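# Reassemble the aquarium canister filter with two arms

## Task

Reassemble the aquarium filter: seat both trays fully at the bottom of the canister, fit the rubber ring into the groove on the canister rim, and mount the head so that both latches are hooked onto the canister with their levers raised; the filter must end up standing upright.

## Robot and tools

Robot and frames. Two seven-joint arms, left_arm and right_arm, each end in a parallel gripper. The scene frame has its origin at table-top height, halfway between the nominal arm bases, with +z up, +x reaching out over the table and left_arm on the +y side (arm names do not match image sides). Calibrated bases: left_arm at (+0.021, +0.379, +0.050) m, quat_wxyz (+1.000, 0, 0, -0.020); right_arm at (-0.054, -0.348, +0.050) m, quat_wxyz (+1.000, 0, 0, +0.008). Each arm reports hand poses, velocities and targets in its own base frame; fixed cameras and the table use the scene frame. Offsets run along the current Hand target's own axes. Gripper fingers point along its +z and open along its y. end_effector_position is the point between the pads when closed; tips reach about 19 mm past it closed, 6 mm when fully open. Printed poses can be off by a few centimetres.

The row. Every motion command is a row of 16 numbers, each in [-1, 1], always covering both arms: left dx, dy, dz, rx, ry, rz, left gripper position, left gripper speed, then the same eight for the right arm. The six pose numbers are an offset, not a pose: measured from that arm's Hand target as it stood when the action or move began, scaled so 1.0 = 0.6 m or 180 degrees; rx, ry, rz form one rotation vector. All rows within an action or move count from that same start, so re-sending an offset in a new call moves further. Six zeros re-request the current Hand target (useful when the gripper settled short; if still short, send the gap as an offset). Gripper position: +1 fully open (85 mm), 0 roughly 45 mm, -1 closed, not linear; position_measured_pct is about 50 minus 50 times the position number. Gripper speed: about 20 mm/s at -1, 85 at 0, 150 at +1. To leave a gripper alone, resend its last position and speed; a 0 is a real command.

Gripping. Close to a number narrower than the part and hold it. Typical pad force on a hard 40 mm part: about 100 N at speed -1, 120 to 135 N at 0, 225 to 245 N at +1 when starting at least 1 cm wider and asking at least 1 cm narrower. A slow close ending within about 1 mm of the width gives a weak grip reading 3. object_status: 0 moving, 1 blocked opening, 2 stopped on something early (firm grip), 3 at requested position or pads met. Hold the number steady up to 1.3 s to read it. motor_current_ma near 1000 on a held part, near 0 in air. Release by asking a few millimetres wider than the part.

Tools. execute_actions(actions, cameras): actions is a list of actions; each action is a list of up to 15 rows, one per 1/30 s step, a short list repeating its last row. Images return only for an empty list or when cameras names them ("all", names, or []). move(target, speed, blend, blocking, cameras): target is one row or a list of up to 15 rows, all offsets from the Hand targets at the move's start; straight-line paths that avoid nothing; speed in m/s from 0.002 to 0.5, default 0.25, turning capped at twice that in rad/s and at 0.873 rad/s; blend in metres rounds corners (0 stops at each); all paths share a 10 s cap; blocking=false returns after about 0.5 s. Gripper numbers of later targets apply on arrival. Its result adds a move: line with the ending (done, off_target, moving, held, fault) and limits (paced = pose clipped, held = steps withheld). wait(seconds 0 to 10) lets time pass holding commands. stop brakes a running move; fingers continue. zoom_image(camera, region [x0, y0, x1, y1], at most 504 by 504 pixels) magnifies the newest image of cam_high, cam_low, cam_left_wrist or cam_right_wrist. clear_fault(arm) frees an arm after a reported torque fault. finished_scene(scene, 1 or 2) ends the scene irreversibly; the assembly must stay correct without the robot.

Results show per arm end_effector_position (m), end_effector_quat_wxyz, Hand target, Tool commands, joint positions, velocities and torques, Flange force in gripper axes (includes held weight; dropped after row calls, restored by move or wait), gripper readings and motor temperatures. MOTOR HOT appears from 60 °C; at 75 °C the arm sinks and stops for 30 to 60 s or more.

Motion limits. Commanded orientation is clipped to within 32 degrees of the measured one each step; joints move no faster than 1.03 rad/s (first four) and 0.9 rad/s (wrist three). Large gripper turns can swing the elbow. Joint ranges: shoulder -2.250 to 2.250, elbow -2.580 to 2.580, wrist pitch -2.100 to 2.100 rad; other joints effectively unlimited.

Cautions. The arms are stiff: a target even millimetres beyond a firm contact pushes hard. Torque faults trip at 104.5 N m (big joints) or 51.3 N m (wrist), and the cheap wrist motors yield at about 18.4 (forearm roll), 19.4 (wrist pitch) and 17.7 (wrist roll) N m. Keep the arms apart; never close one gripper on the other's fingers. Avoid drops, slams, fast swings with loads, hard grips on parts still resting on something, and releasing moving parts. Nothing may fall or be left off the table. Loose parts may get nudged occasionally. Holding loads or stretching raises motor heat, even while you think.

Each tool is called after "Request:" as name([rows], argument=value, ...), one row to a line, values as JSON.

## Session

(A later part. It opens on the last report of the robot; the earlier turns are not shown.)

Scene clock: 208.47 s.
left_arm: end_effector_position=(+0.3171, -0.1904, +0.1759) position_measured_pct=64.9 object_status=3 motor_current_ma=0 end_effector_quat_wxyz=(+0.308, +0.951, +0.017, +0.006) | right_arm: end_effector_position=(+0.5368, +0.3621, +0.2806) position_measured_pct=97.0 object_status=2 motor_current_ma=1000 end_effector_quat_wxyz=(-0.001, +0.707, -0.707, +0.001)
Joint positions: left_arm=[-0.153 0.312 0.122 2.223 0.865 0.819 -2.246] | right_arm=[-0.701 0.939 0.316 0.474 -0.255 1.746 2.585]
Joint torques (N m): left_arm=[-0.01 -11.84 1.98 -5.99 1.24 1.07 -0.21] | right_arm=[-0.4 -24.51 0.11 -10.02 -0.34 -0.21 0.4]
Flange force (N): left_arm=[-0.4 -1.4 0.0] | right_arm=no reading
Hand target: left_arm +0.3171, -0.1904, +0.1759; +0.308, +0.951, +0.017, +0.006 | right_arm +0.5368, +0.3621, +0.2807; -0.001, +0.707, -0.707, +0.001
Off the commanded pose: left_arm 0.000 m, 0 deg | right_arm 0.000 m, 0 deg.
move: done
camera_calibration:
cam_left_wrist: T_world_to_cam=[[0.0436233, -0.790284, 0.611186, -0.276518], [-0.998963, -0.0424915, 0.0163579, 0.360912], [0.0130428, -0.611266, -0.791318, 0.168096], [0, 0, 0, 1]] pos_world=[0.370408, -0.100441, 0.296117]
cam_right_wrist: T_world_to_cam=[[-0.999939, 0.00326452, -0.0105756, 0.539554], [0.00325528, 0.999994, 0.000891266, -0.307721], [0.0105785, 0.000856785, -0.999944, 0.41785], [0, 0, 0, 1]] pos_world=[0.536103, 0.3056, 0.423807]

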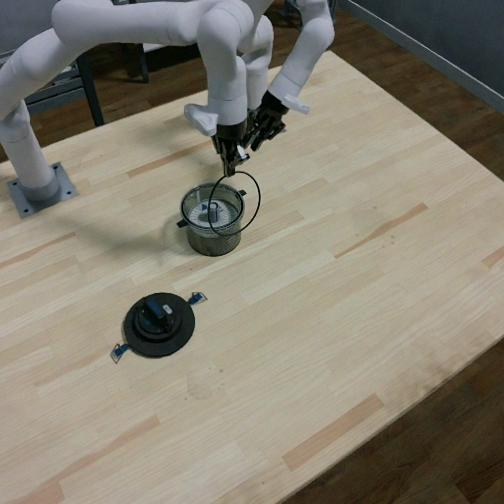

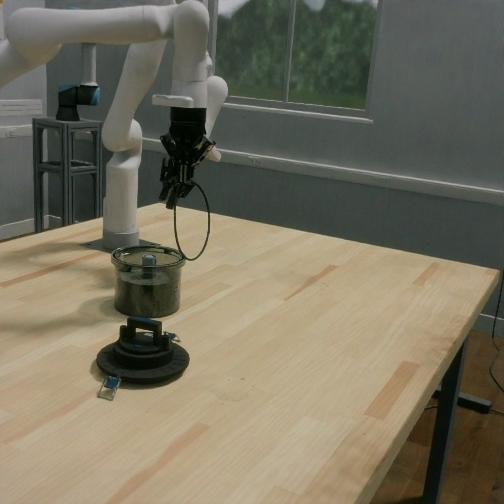

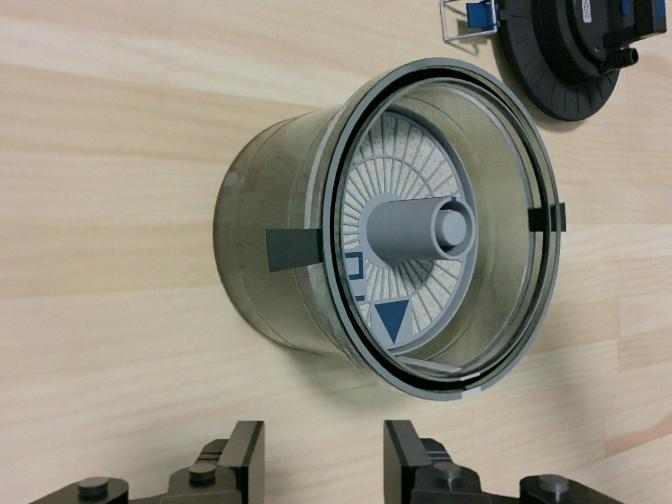

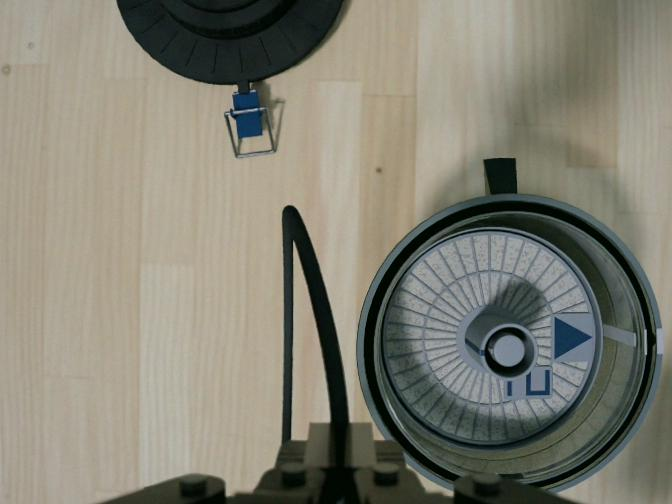

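Request:
move([
  [0,0,0,0,0,0,-0.3,0,0.0117,0.07,0.0,0,0,0,-0.95,-1],
], speed=0.06, cameras=["cam_high","cam_low","cam_left_wrist","cam_right_wrist"])

Scene clock: 211.90 s.
left_arm: end_effector_position=(+0.3171, -0.1904, +0.1759) position_measured_pct=64.9 object_status=3 motor_current_ma=0 end_effector_quat_wxyz=(+0.308, +0.951, +0.017, +0.006) | right_arm: end_effector_position=(+0.4948, +0.3551, +0.2805) position_measured_pct=97.0 object_status=2 motor_current_ma=1000 end_effector_quat_wxyz=(-0.001, +0.707, -0.707, +0.001)
Joint positions: left_arm=[-0.153 0.312 0.122 2.223 0.865 0.819 -2.246] | right_arm=[-0.781 0.786 0.325 0.788 -0.225 1.591 2.589]
Joint torques (N m): left_arm=[-0.05 -11.71 1.9 -5.94 1.17 1.13 -0.21] | right_arm=[-0.42 -22.28 0.44 -9.8 -0.41 0.24 0.41]
Flange force (N): left_arm=[-0.6 -1.1 0.2] | right_arm=[5.8 8.0 3.5]
Hand target: left_arm +0.3171, -0.1904, +0.1759; +0.308, +0.951, +0.017, +0.006 | right_arm +0.4948, +0.3551, +0.2805; -0.001, +0.707, -0.707, +0.001
Off the commanded pose: left_arm 0.000 m, 0 deg | right_arm 0.000 m, 0 deg.
move: done
camera_calibration:
cam_left_wrist: T_world_to_cam=[[0.0436233, -0.790284, 0.611186, -0.276518], [-0.998963, -0.0424915, 0.0163579, 0.360912], [0.0130428, -0.611266, -0.791318, 0.168096], [0, 0, 0, 1]] pos_world=[0.370408, -0.100441, 0.296117]
cam_right_wrist: T_world_to_cam=[[-0.99994, 0.00316188, -0.0104769, 0.497668], [0.00315273, 0.999995, 0.000889463, -0.300533], [0.0104796, 0.000856379, -0.999945, 0.418249], [0, 0, 0, 1]] pos_world=[0.494203, 0.2986, 0.423707]

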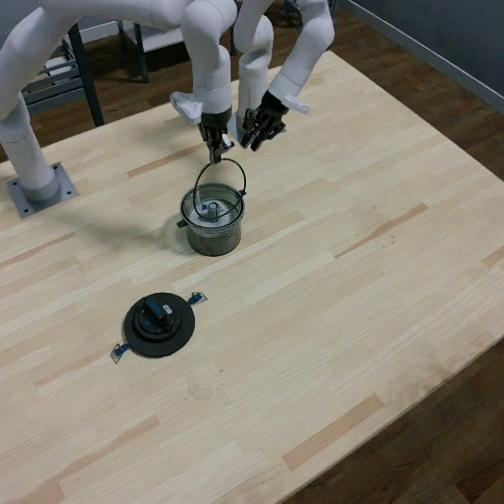

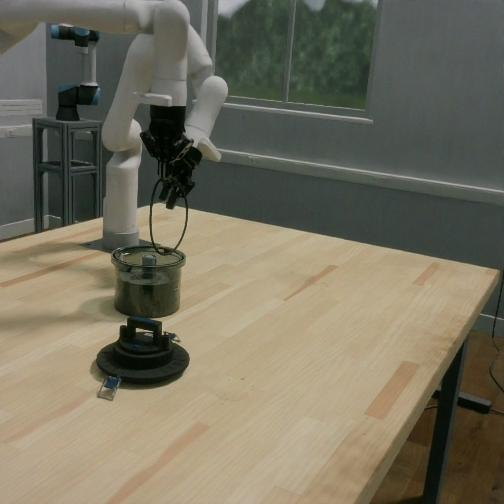

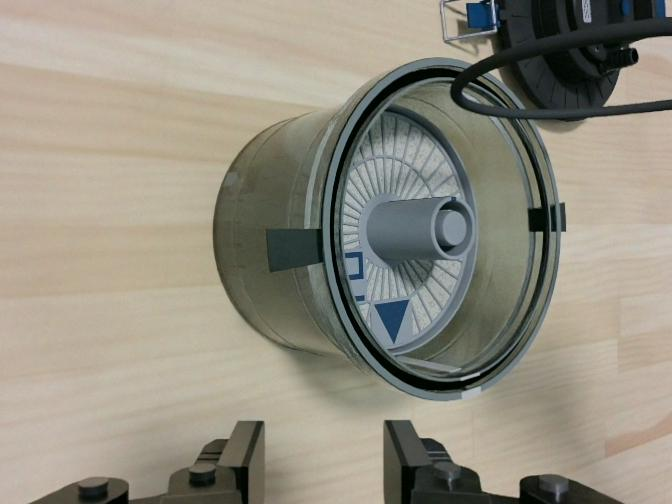

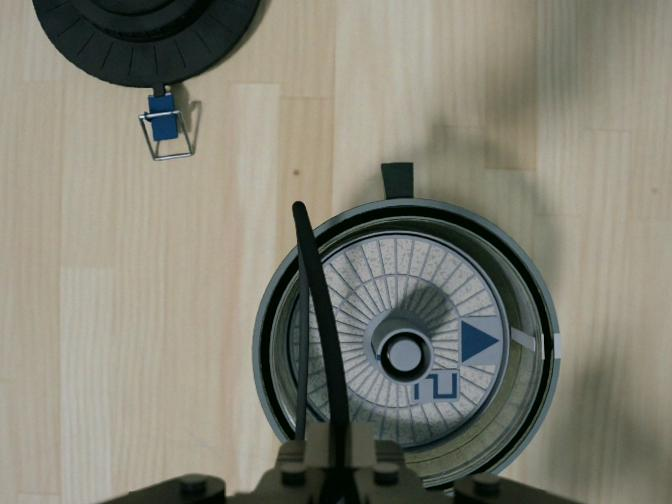

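Request:
move([
  [0,0,0,0,0,0,-0.3,0,0.005,-0.03,0.0417,0,0,0,-0.95,-1],
], speed=0.06, cameras=["cam_left_wrist","cam_right_wrist"])

Request:
zoom_image(camera="cam_left_wrist", region=[320, 0, 600, 280])

Scene clock: 214.07 s.
left_arm: end_effector_position=(+0.3171, -0.1904, +0.1759) position_measured_pct=64.9 object_status=3 motor_current_ma=0 end_effector_quat_wxyz=(+0.308, +0.951, +0.017, +0.006) | right_arm: end_effector_position=(+0.5129, +0.3521, +0.2556) position_measured_pct=97.0 object_status=2 motor_current_ma=1000 end_effector_quat_wxyz=(-0.001, +0.707, -0.707, +0.001)
Joint positions: left_arm=[-0.153 0.312 0.122 2.223 0.865 0.819 -2.246] | right_arm=[-0.754 0.831 0.32 0.781 -0.232 1.554 2.611]
Joint torques (N m): left_arm=[0.03 -11.78 1.88 -6 1.25 1.09 -0.21] | right_arm=[-0.33 -22.9 0.5 -9.95 -0.39 -0.07 0.49]
Flange force (N): left_arm=[-0.6 -1.4 0.0] | right_arm=[5.6 8.6 2.7]
Hand target: left_arm +0.3171, -0.1904, +0.1759; +0.308, +0.951, +0.017, +0.006 | right_arm +0.5129, +0.3521, +0.2556; -0.001, +0.707, -0.707, +0.001
Off the commanded pose: left_arm 0.000 m, 0 deg | right_arm 0.000 m, 0 deg.
move: done
camera_calibration:
cam_left_wrist: T_world_to_cam=[[0.0436233, -0.790284, 0.611186, -0.276518], [-0.998963, -0.0424915, 0.0163579, 0.360912], [0.0130428, -0.611266, -0.791318, 0.168096], [0, 0, 0, 1]] pos_world=[0.370408, -0.100441, 0.296117]
cam_right_wrist: T_world_to_cam=[[-0.99994, 0.00326332, -0.0104757, 0.515385], [0.00325416, 0.999994, 0.00089094, -0.29762], [0.0104785, 0.000856797, -0.999945, 0.393165], [0, 0, 0, 1]] pos_world=[0.512203, 0.2956, 0.398807]
Images, in order (width x height): cam_left_wrist 672x504, cam_right_wrist 672x504.

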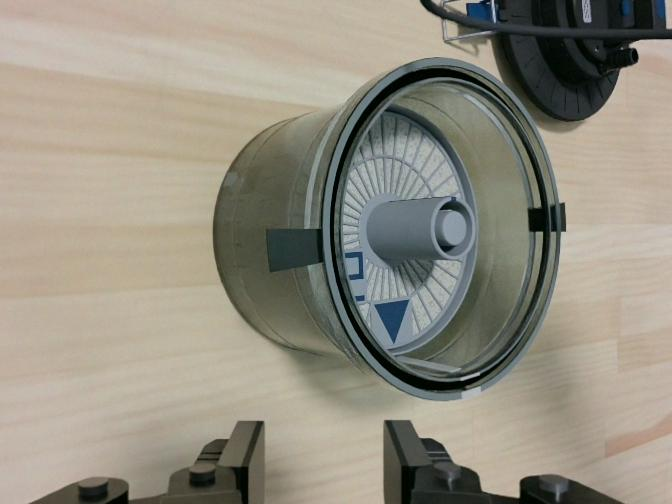

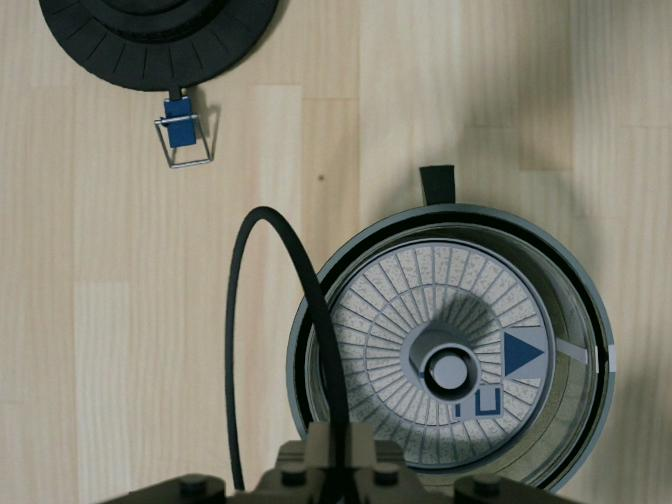

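Scaled by 1.800.

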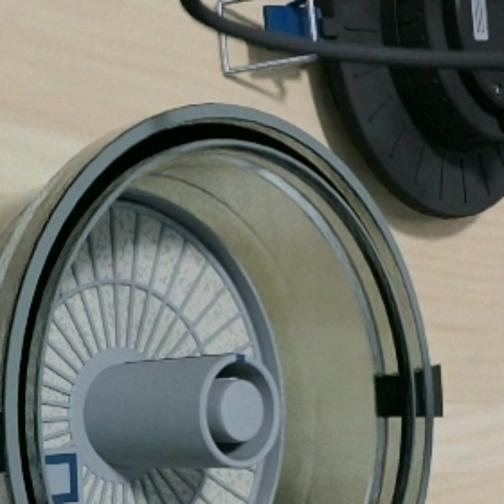

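Request:
move([
  [0,0,0,0,0,0,-0.3,0,0.0,0.035,0.0,0,0,0,-0.95,-1],
], speed=0.04, cameras=["cam_left_wrist","cam_right_wrist"])

Request:
zoom_image(camera="cam_left_wrist", region=[320, 0, 600, 280])

Scene clock: 215.77 s.
left_arm: end_effector_position=(+0.3171, -0.1904, +0.1759) position_measured_pct=64.9 object_status=3 motor_current_ma=0 end_effector_quat_wxyz=(+0.308, +0.951, +0.017, +0.006) | right_arm: end_effector_position=(+0.4919, +0.3521, +0.2555) position_measured_pct=97.0 object_status=2 motor_current_ma=1000 end_effector_quat_wxyz=(-0.001, +0.707, -0.707, +0.001)
Joint positions: left_arm=[-0.153 0.312 0.122 2.223 0.865 0.819 -2.246] | right_arm=[-0.791 0.776 0.323 0.89 -0.222 1.502 2.599]
Joint torques (N m): left_arm=[0 -11.77 2 -5.88 1.21 1.09 -0.26] | right_arm=[-0.24 -22.35 0.52 -9.87 -0.41 -0.05 0.41]
Flange force (N): left_arm=[-0.2 -1.1 -0.2] | right_arm=[4.4 6.6 2.2]
Hand target: left_arm +0.3171, -0.1904, +0.1759; +0.308, +0.951, +0.017, +0.006 | right_arm +0.4919, +0.3521, +0.2555; -0.001, +0.707, -0.707, +0.001
Off the commanded pose: left_arm 0.000 m, 0 deg | right_arm 0.000 m, 0 deg.
move: done
camera_calibration:
cam_left_wrist: T_world_to_cam=[[0.0436233, -0.790284, 0.611186, -0.276518], [-0.998963, -0.0424915, 0.0163579, 0.360912], [0.0130428, -0.611266, -0.791318, 0.168096], [0, 0, 0, 1]] pos_world=[0.370408, -0.100441, 0.296117]
cam_right_wrist: T_world_to_cam=[[-0.99994, 0.00326186, -0.0104757, 0.494485], [0.00325271, 0.999994, 0.000890919, -0.297551], [0.0104785, 0.000856791, -0.999945, 0.393284], [0, 0, 0, 1]] pos_world=[0.491303, 0.2956, 0.398707]
Images, in order (width x height): cam_left_wrist 672x504, cam_right_wrist 672x504.

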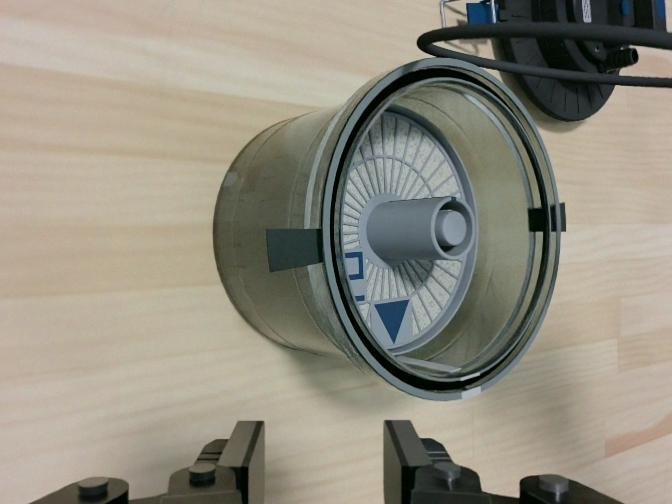

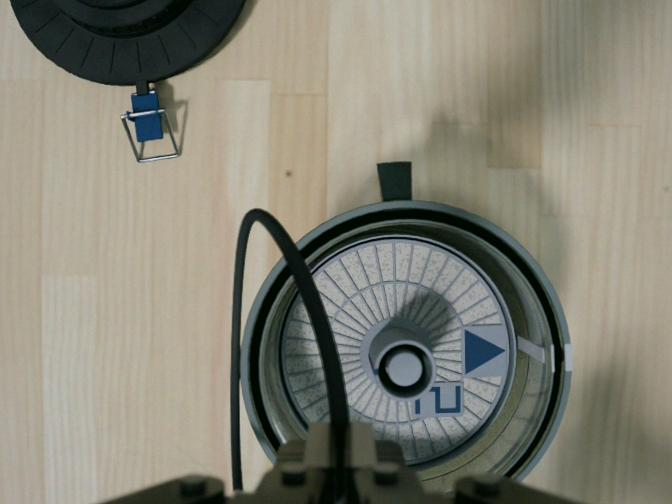

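Scaled by 1.800.

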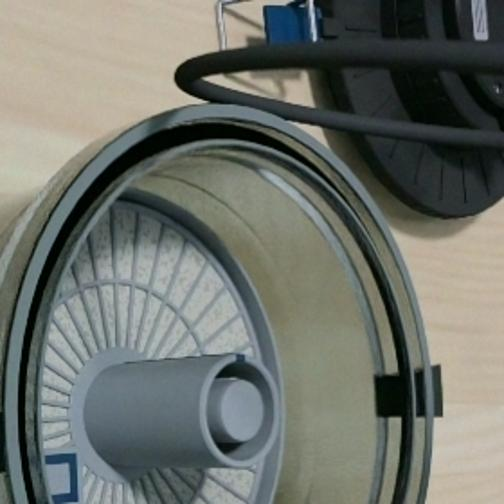

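Request:
move([
  [0,0,0,0,0,0,-0.3,0,0.0,0.003,0.025,0,0,0,-0.95,-1],
], speed=0.03, cameras=["cam_left_wrist","cam_right_wrist"])

Request:
zoom_image(camera="cam_left_wrist", region=[320, 0, 600, 280])

Scene clock: 217.77 s.
left_arm: end_effector_position=(+0.3171, -0.1904, +0.1759) position_measured_pct=64.9 object_status=3 motor_current_ma=0 end_effector_quat_wxyz=(+0.308, +0.951, +0.017, +0.006) | right_arm: end_effector_position=(+0.4901, +0.3520, +0.2405) position_measured_pct=97.0 object_status=2 motor_current_ma=1000 end_effector_quat_wxyz=(-0.001, +0.707, -0.707, +0.001)
Joint positions: left_arm=[-0.153 0.312 0.122 2.223 0.865 0.819 -2.246] | right_arm=[-0.798 0.777 0.321 0.937 -0.222 1.455 2.602]
Joint torques (N m): left_arm=[-0.01 -11.78 1.99 -5.91 1.19 1.16 -0.24] | right_arm=[-0.35 -22.06 0.61 -10.03 -0.39 -0.13 0.41]
Flange force (N): left_arm=[-0.4 -1.2 0.1] | right_arm=[5.2 7.4 2.0]
Hand target: left_arm +0.3171, -0.1904, +0.1759; +0.308, +0.951, +0.017, +0.006 | right_arm +0.4901, +0.3520, +0.2405; -0.001, +0.707, -0.707, +0.001
Off the commanded pose: left_arm 0.000 m, 0 deg | right_arm 0.000 m, 0 deg.
move: done
camera_calibration:
cam_left_wrist: T_world_to_cam=[[0.0436233, -0.790284, 0.611186, -0.276518], [-0.998963, -0.0424915, 0.0163579, 0.360912], [0.0130428, -0.611266, -0.791318, 0.168096], [0, 0, 0, 1]] pos_world=[0.370408, -0.100441, 0.296117]
cam_right_wrist: T_world_to_cam=[[-0.99994, 0.00326186, -0.0104757, 0.492529], [0.00325271, 0.999994, 0.000890919, -0.297432], [0.0104785, 0.000856791, -0.999945, 0.378304], [0, 0, 0, 1]] pos_world=[0.489503, 0.2955, 0.383707]
Images, in order (width x height): cam_left_wrist 672x504, cam_right_wrist 672x504.

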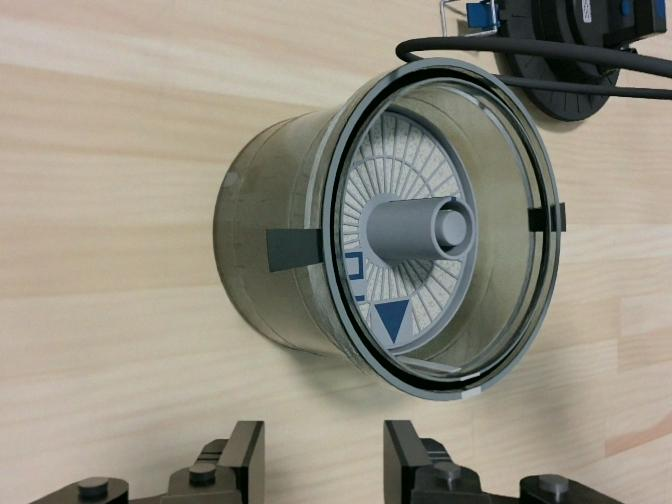

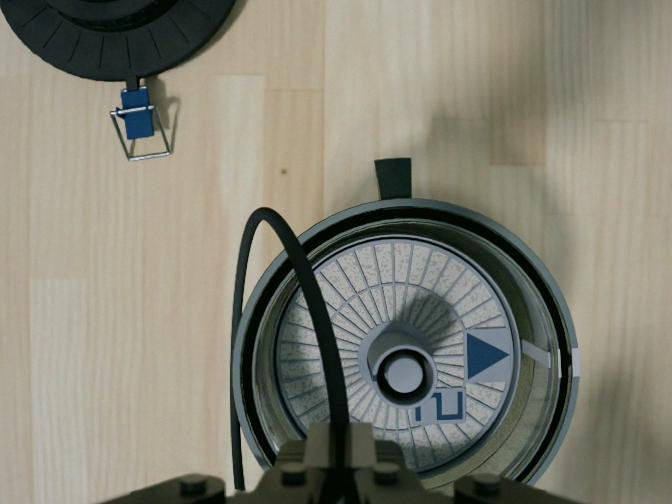

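Scaled by 1.800.

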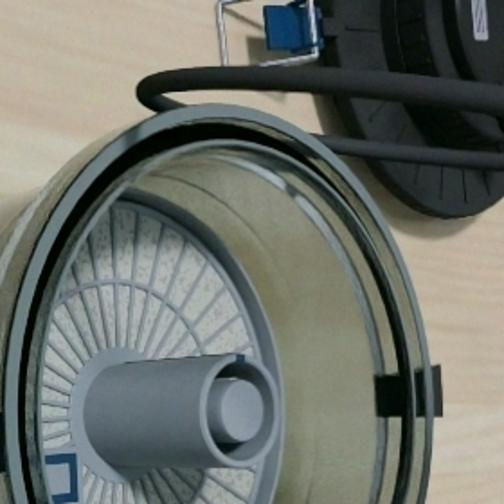

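Request:
move([
  [0,0,0,0,0,0,-0.3,0,0.0,0.0,-0.02,0,0,0,-0.95,-1],
  [0,0,0,0,0,0,-0.3,0,0.0,0.01,-0.02,0,0,0,-0.95,-1],
  [0,0,0,0,0,0,-0.3,0,0.0,0.01,0.0,0,0,0,-0.95,-1],
], speed=0.03, cameras=["cam_left_wrist","cam_right_wrist"])

Request:
zoom_image(camera="cam_left_wrist", region=[320, 0, 600, 280])

Scene clock: 220.37 s.
left_arm: end_effector_position=(+0.3171, -0.1904, +0.1759) position_measured_pct=64.9 object_status=3 motor_current_ma=0 end_effector_quat_wxyz=(+0.308, +0.951, +0.017, +0.006) | right_arm: end_effector_position=(+0.4841, +0.3520, +0.2405) position_measured_pct=97.0 object_status=2 motor_current_ma=1000 end_effector_quat_wxyz=(-0.001, +0.707, -0.707, +0.001)
Joint positions: left_arm=[-0.153 0.312 0.122 2.223 0.865 0.819 -2.246] | right_arm=[-0.808 0.763 0.321 0.965 -0.219 1.441 2.598]
Joint torques (N m): left_arm=[0.03 -11.78 1.97 -5.98 1.24 1.08 -0.23] | right_arm=[-0.42 -21.85 0.61 -9.64 -0.4 -0.33 0.42]
Flange force (N): left_arm=[-0.5 -1.3 -0.2] | right_arm=[3.6 5.0 0.4]
Hand target: left_arm +0.3171, -0.1904, +0.1759; +0.308, +0.951, +0.017, +0.006 | right_arm +0.4841, +0.3520, +0.2405; -0.001, +0.707, -0.707, +0.001
Off the commanded pose: left_arm 0.000 m, 0 deg | right_arm 0.000 m, 0 deg.
move: done
camera_calibration:
cam_left_wrist: T_world_to_cam=[[0.0436233, -0.790284, 0.611186, -0.276518], [-0.998963, -0.0424915, 0.0163579, 0.360912], [0.0130428, -0.611266, -0.791318, 0.168096], [0, 0, 0, 1]] pos_world=[0.370408, -0.100441, 0.296117]
cam_right_wrist: T_world_to_cam=[[-0.99994, 0.00316188, -0.0104769, 0.486559], [0.00315273, 0.999995, 0.000889463, -0.297364], [0.0104796, 0.000856379, -0.999945, 0.378366], [0, 0, 0, 1]] pos_world=[0.483503, 0.2955, 0.383707]
Images, in order (width x height): cam_left_wrist 672x504, cam_right_wrist 672x504.

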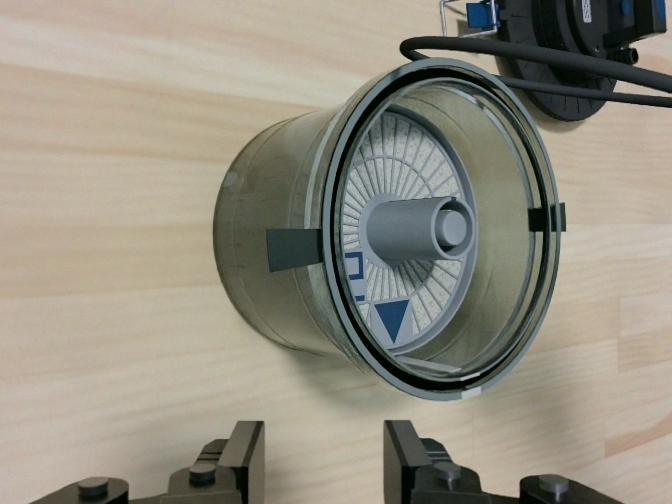

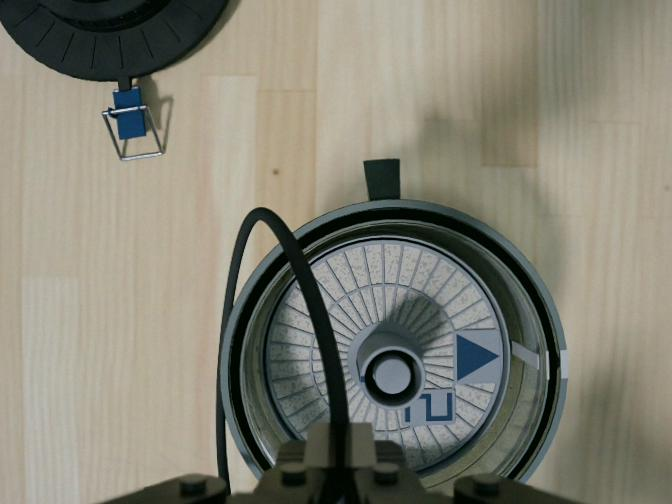

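Scaled by 1.800.

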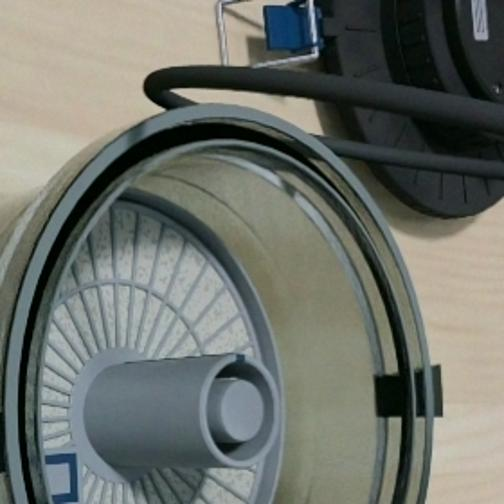

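Request:
move([
  [0,0,0,0,0,0,-0.3,0,0.0,0.0,-0.05,0,0,0,-0.95,-1],
  [0,0,0,0,0,0,-0.3,0,0.0,0.017,-0.05,0,0,0,-0.95,-1],
], speed=0.03, cameras=["cam_left_wrist","cam_right_wrist","cam_low"])

Request:
zoom_image(camera="cam_left_wrist", region=[320, 0, 600, 280])

Request:
zoom_image(camera="cam_low", region=[80, 150, 220, 290])

Scene clock: 223.03 s.
left_arm: end_effector_position=(+0.3171, -0.1904, +0.1759) position_measured_pct=64.9 object_status=3 motor_current_ma=0 end_effector_quat_wxyz=(+0.308, +0.951, +0.017, +0.006) | right_arm: end_effector_position=(+0.4739, +0.3521, +0.2705) position_measured_pct=97.0 object_status=2 motor_current_ma=1000 end_effector_quat_wxyz=(-0.001, +0.707, -0.707, +0.001)
Joint positions: left_arm=[-0.153 0.312 0.122 2.223 0.865 0.819 -2.246] | right_arm=[-0.82 0.729 0.327 0.932 -0.213 1.507 2.583]
Joint torques (N m): left_arm=[0 -11.81 2.01 -5.94 1.19 1.16 -0.26] | right_arm=[-0.31 -21.49 0.54 -10.15 -0.41 -0.06 0.44]
Flange force (N): left_arm=[-0.4 -1.2 0.2] | right_arm=[5.4 7.7 2.9]
Hand target: left_arm +0.3171, -0.1904, +0.1759; +0.308, +0.951, +0.017, +0.006 | right_arm +0.4739, +0.3521, +0.2705; -0.001, +0.707, -0.707, +0.001
Off the commanded pose: left_arm 0.000 m, 0 deg | right_arm 0.000 m, 0 deg.
move: done
camera_calibration:
cam_left_wrist: T_world_to_cam=[[0.0436233, -0.790284, 0.611186, -0.276518], [-0.998963, -0.0424915, 0.0163579, 0.360912], [0.0130428, -0.611266, -0.791318, 0.168096], [0, 0, 0, 1]] pos_world=[0.370408, -0.100441, 0.296117]
cam_right_wrist: T_world_to_cam=[[-0.99994, 0.00316334, -0.0104769, 0.476572], [0.00315419, 0.999995, 0.000889484, -0.297458], [0.0104796, 0.000856385, -0.999945, 0.408372], [0, 0, 0, 1]] pos_world=[0.473203, 0.2956, 0.413607]
Images, in order (width x height): cam_low 504x504, cam_left_wrist 672x504, cam_right_wrist 672x504.

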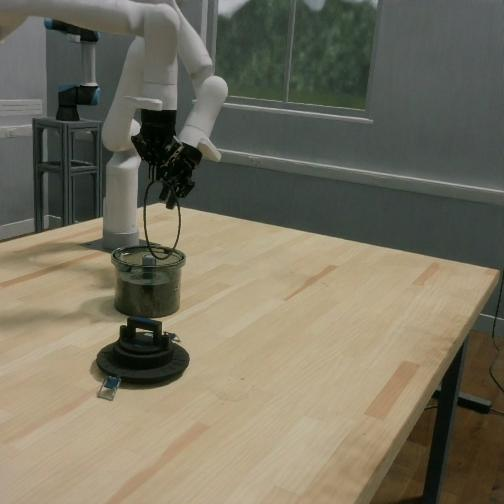

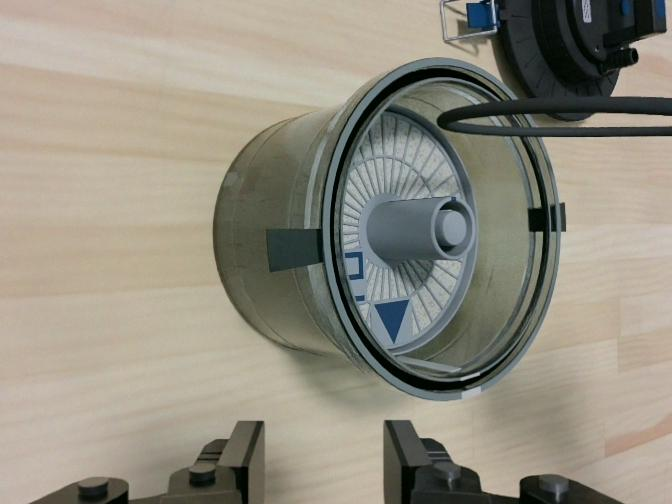

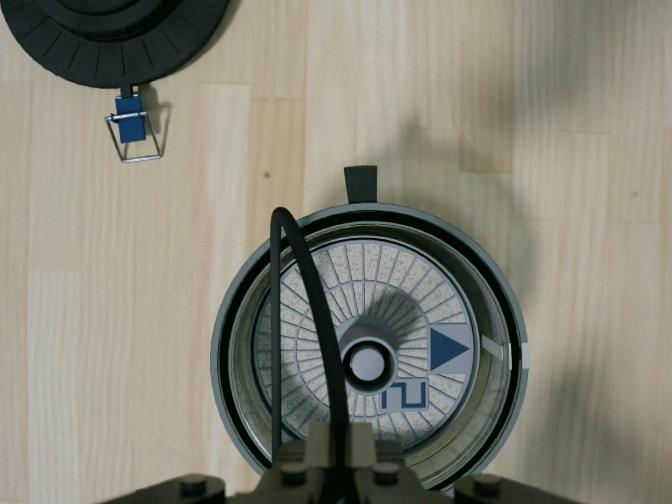

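Scaled by 1.800.

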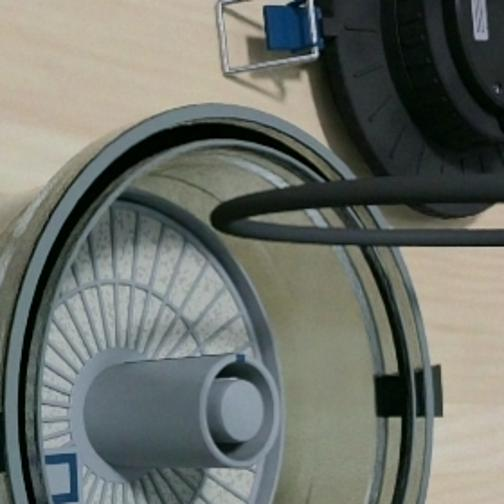

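Scaled by 3.600.

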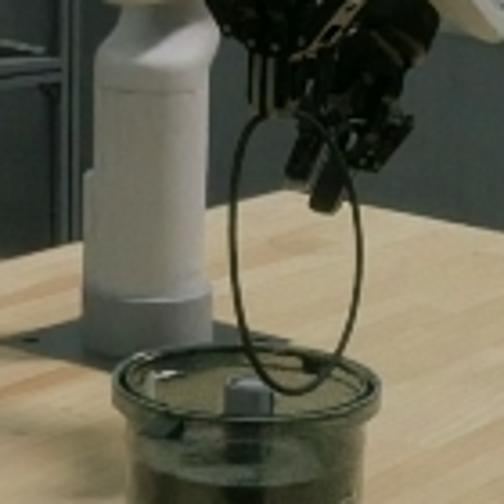

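Request:
move([
  [0,0,0,0,0,0,-0.3,0,0.0,-0.0225,0.0,0,0,0,-0.95,-1],
], speed=0.03, cameras=["cam_left_wrist","cam_right_wrist","cam_low"])

Request:
zoom_image(camera="cam_left_wrist", region=[320, 0, 600, 280])

Request:
zoom_image(camera="cam_low", region=[80, 150, 220, 290])

Scene clock: 224.53 s.
left_arm: end_effector_position=(+0.3171, -0.1904, +0.1759) position_measured_pct=64.9 object_status=3 motor_current_ma=0 end_effector_quat_wxyz=(+0.308, +0.951, +0.017, +0.006) | right_arm: end_effector_position=(+0.4873, +0.3521, +0.2705) position_measured_pct=97.0 object_status=2 motor_current_ma=1000 end_effector_quat_wxyz=(-0.001, +0.707, -0.707, +0.001)
Joint positions: left_arm=[-0.153 0.312 0.122 2.223 0.865 0.819 -2.246] | right_arm=[-0.796 0.762 0.325 0.869 -0.22 1.536 2.592]
Joint torques (N m): left_arm=[-0.04 -11.74 1.99 -5.96 1.21 1.14 -0.2] | right_arm=[-0.51 -21.92 0.53 -9.9 -0.39 -0.37 0.42]
Flange force (N): left_arm=[-0.6 -1.3 0.1] | right_arm=[4.7 6.2 1.4]
Hand target: left_arm +0.3171, -0.1904, +0.1759; +0.308, +0.951, +0.017, +0.006 | right_arm +0.4873, +0.3521, +0.2705; -0.001, +0.707, -0.707, +0.001
Off the commanded pose: left_arm 0.000 m, 0 deg | right_arm 0.000 m, 0 deg.
move: done
camera_calibration:
cam_left_wrist: T_world_to_cam=[[0.0436233, -0.790284, 0.611186, -0.276518], [-0.998963, -0.0424915, 0.0163579, 0.360912], [0.0130428, -0.611266, -0.791318, 0.168096], [0, 0, 0, 1]] pos_world=[0.370408, -0.100441, 0.296117]
cam_right_wrist: T_world_to_cam=[[-0.99994, 0.00326186, -0.0104757, 0.490042], [0.00325271, 0.999994, 0.000890919, -0.297549], [0.0104785, 0.000856791, -0.999945, 0.408231], [0, 0, 0, 1]] pos_world=[0.486703, 0.2956, 0.413607]
Images, in order (width x height): cam_low 504x504, cam_left_wrist 672x504, cam_right_wrist 672x504.

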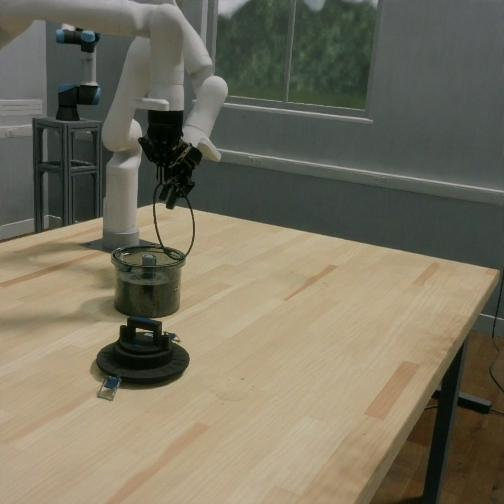

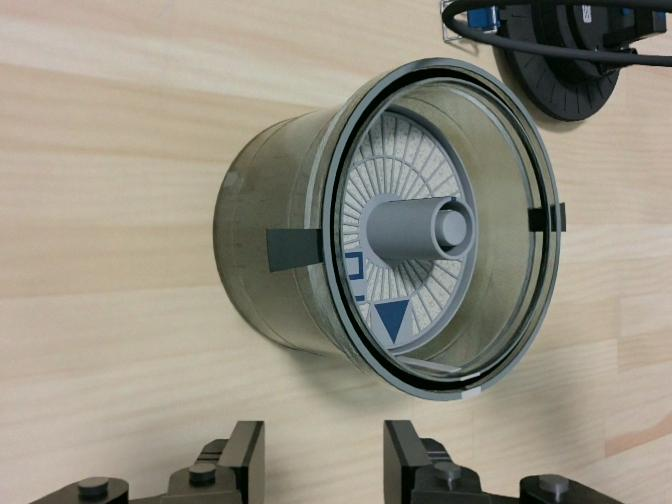

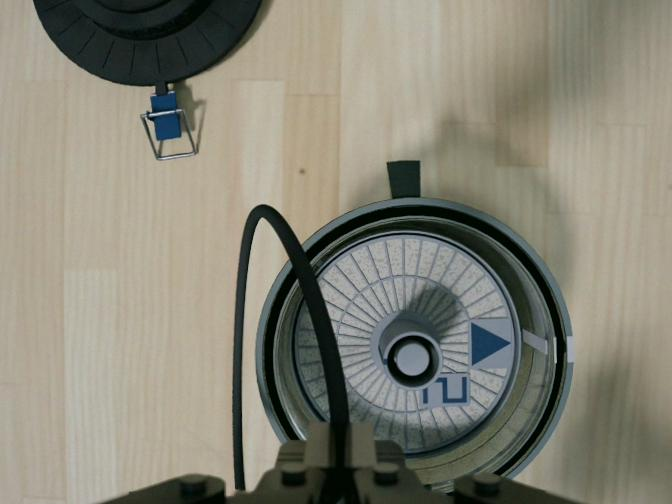

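Scaled by 1.800.

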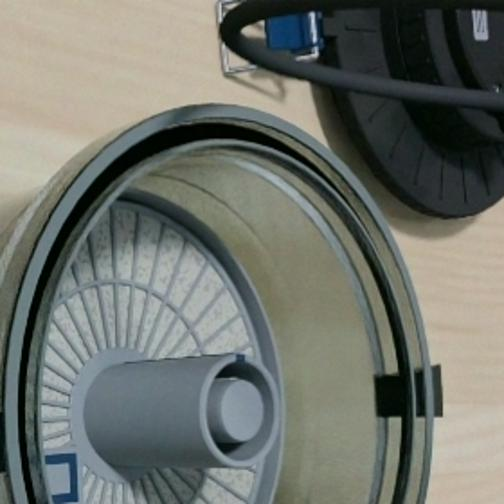

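Scaled by 3.600.

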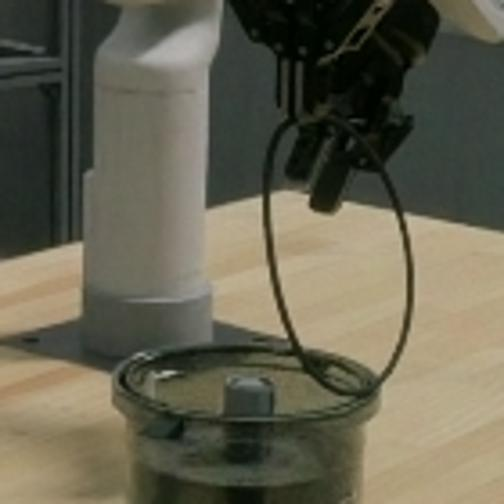

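Request:
move([
  [0,0,0,0,0,0,-0.3,0,0.0,0.0055,0.0,0,0,0,-0.95,-1],
], speed=0.02, cameras=["cam_left_wrist","cam_right_wrist","cam_low"])

Request:
zoom_image(camera="cam_left_wrist", region=[320, 0, 600, 280])

Request:
zoom_image(camera="cam_low", region=[80, 150, 220, 290])

Scene clock: 225.87 s.
left_arm: end_effector_position=(+0.3171, -0.1904, +0.1759) position_measured_pct=64.9 object_status=3 motor_current_ma=0 end_effector_quat_wxyz=(+0.308, +0.951, +0.017, +0.006) | right_arm: end_effector_position=(+0.4841, +0.3521, +0.2705) position_measured_pct=97.0 object_status=2 motor_current_ma=1000 end_effector_quat_wxyz=(-0.001, +0.707, -0.707, +0.001)
Joint positions: left_arm=[-0.153 0.312 0.122 2.223 0.865 0.819 -2.246] | right_arm=[-0.801 0.754 0.326 0.885 -0.218 1.529 2.59]
Joint torques (N m): left_arm=[0.06 -11.78 1.97 -5.96 1.16 1.13 -0.18] | right_arm=[-0.42 -21.84 0.51 -9.65 -0.38 -0.11 0.41]
Flange force (N): left_arm=[-0.6 -1.6 0.2] | right_arm=[4.0 5.4 1.4]
Hand target: left_arm +0.3171, -0.1904, +0.1759; +0.308, +0.951, +0.017, +0.006 | right_arm +0.4840, +0.3521, +0.2705; -0.001, +0.707, -0.707, +0.001
Off the commanded pose: left_arm 0.000 m, 0 deg | right_arm 0.000 m, 0 deg.
move: done
camera_calibration:
cam_left_wrist: T_world_to_cam=[[0.0436233, -0.790284, 0.611186, -0.276518], [-0.998963, -0.0424915, 0.0163579, 0.360912], [0.0130428, -0.611266, -0.791318, 0.168096], [0, 0, 0, 1]] pos_world=[0.370408, -0.100441, 0.296117]
cam_right_wrist: T_world_to_cam=[[-0.99994, 0.00326332, -0.0104757, 0.486742], [0.00325416, 0.999994, 0.00089094, -0.297539], [0.0104785, 0.000856797, -0.999945, 0.408266], [0, 0, 0, 1]] pos_world=[0.483403, 0.2956, 0.413607]
Images, in order (width x height): cam_low 504x504, cam_left_wrist 672x504, cam_right_wrist 672x504.

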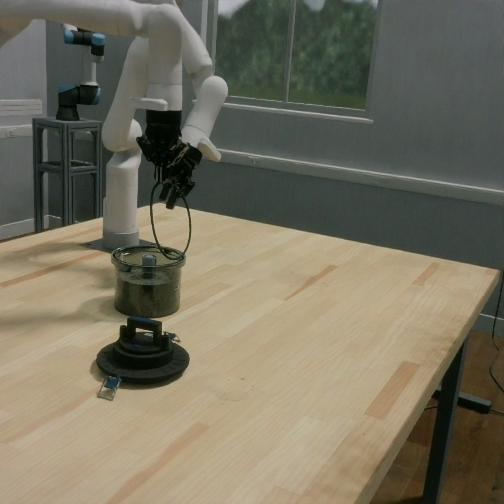

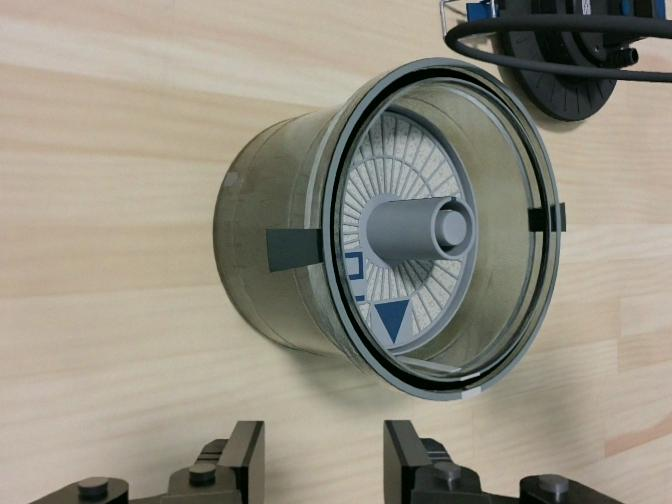

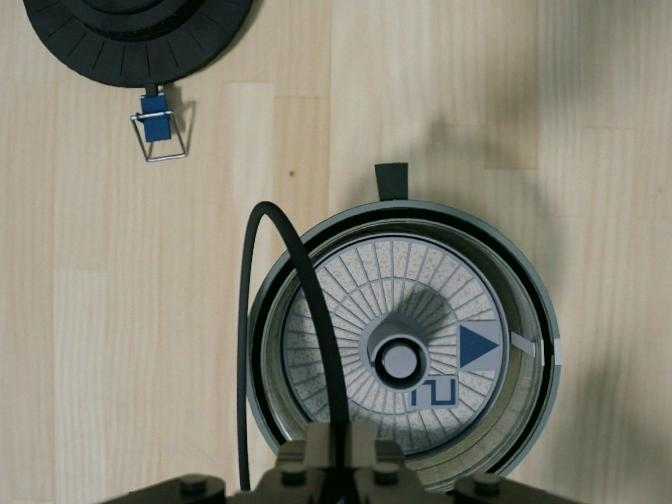

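Scaled by 1.800.

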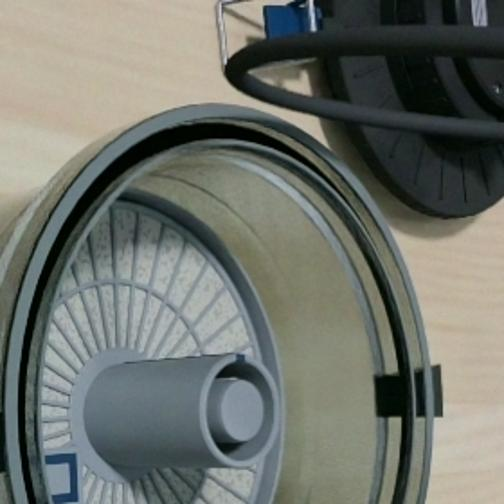

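Scaled by 3.600.

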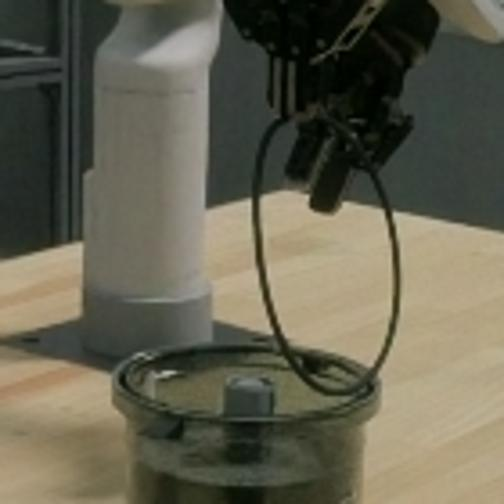

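Request:
move([
  [0,0,0,0,0,0,-0.3,0,0.0,0.002,0.033,0,0,0,-0.95,-1],
], speed=0.02, cameras=["cam_left_wrist","cam_right_wrist","cam_low"])

Request:
zoom_image(camera="cam_left_wrist", region=[320, 0, 600, 280])

Request:
zoom_image(camera="cam_low", region=[80, 150, 220, 290])

Scene clock: 227.83 s.
left_arm: end_effector_position=(+0.3171, -0.1904, +0.1759) position_measured_pct=64.9 object_status=3 motor_current_ma=0 end_effector_quat_wxyz=(+0.308, +0.951, +0.017, +0.006) | right_arm: end_effector_position=(+0.4829, +0.3521, +0.2507) position_measured_pct=97.0 object_status=2 motor_current_ma=1000 end_effector_quat_wxyz=(-0.001, +0.707, -0.707, +0.001)
Joint positions: left_arm=[-0.153 0.312 0.122 2.223 0.865 0.819 -2.246] | right_arm=[-0.808 0.756 0.323 0.944 -0.218 1.468 2.595]
Joint torques (N m): left_arm=[0.01 -11.83 1.96 -5.92 1.19 1.06 -0.26] | right_arm=[-0.4 -21.78 0.56 -9.82 -0.4 0 0.38]
Flange force (N): left_arm=[-0.2 -1.2 -0.1] | right_arm=[4.8 6.5 1.9]
Hand target: left_arm +0.3171, -0.1904, +0.1759; +0.308, +0.951, +0.017, +0.006 | right_arm +0.4829, +0.3521, +0.2507; -0.001, +0.707, -0.707, +0.001
Off the commanded pose: left_arm 0.000 m, 0 deg | right_arm 0.000 m, 0 deg.
move: done
camera_calibration:
cam_left_wrist: T_world_to_cam=[[0.0436233, -0.790284, 0.611186, -0.276518], [-0.998963, -0.0424915, 0.0163579, 0.360912], [0.0130428, -0.611266, -0.791318, 0.168096], [0, 0, 0, 1]] pos_world=[0.370408, -0.100441, 0.296117]
cam_right_wrist: T_world_to_cam=[[-0.99994, 0.00316188, -0.0104769, 0.485466], [0.00315273, 0.999995, 0.000889463, -0.297469], [0.0104796, 0.000856379, -0.999945, 0.388578], [0, 0, 0, 1]] pos_world=[0.482303, 0.2956, 0.393907]
Images, in order (width x height): cam_low 504x504, cam_left_wrist 672x504, cam_right_wrist 672x504.

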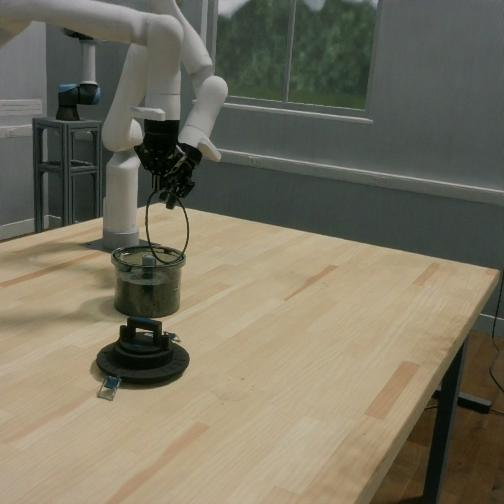

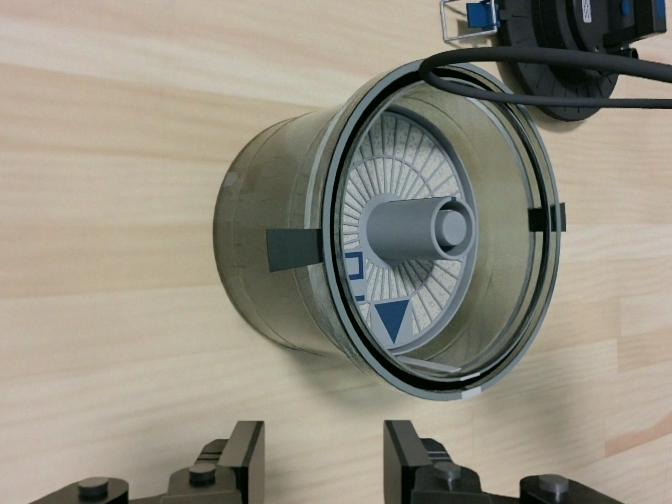

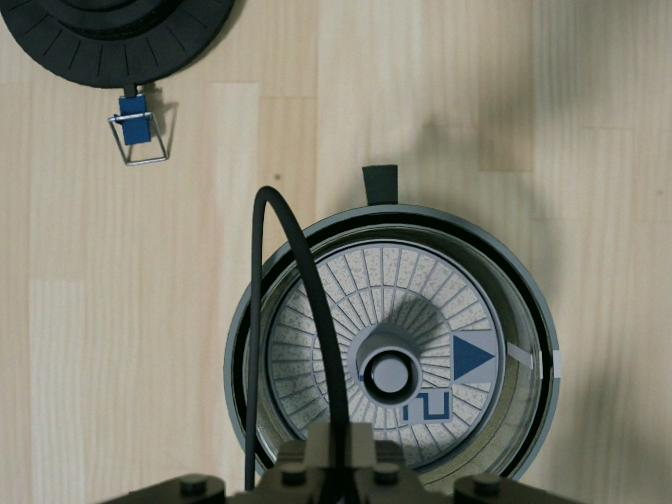

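Scaled by 1.800.

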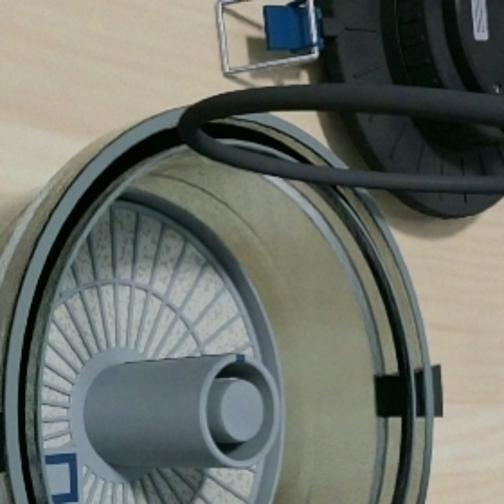

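Scaled by 3.600.

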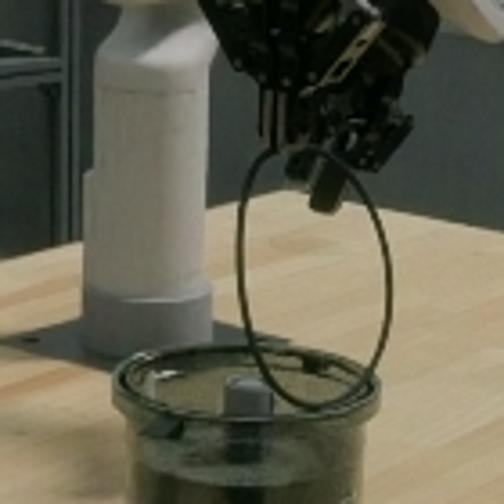

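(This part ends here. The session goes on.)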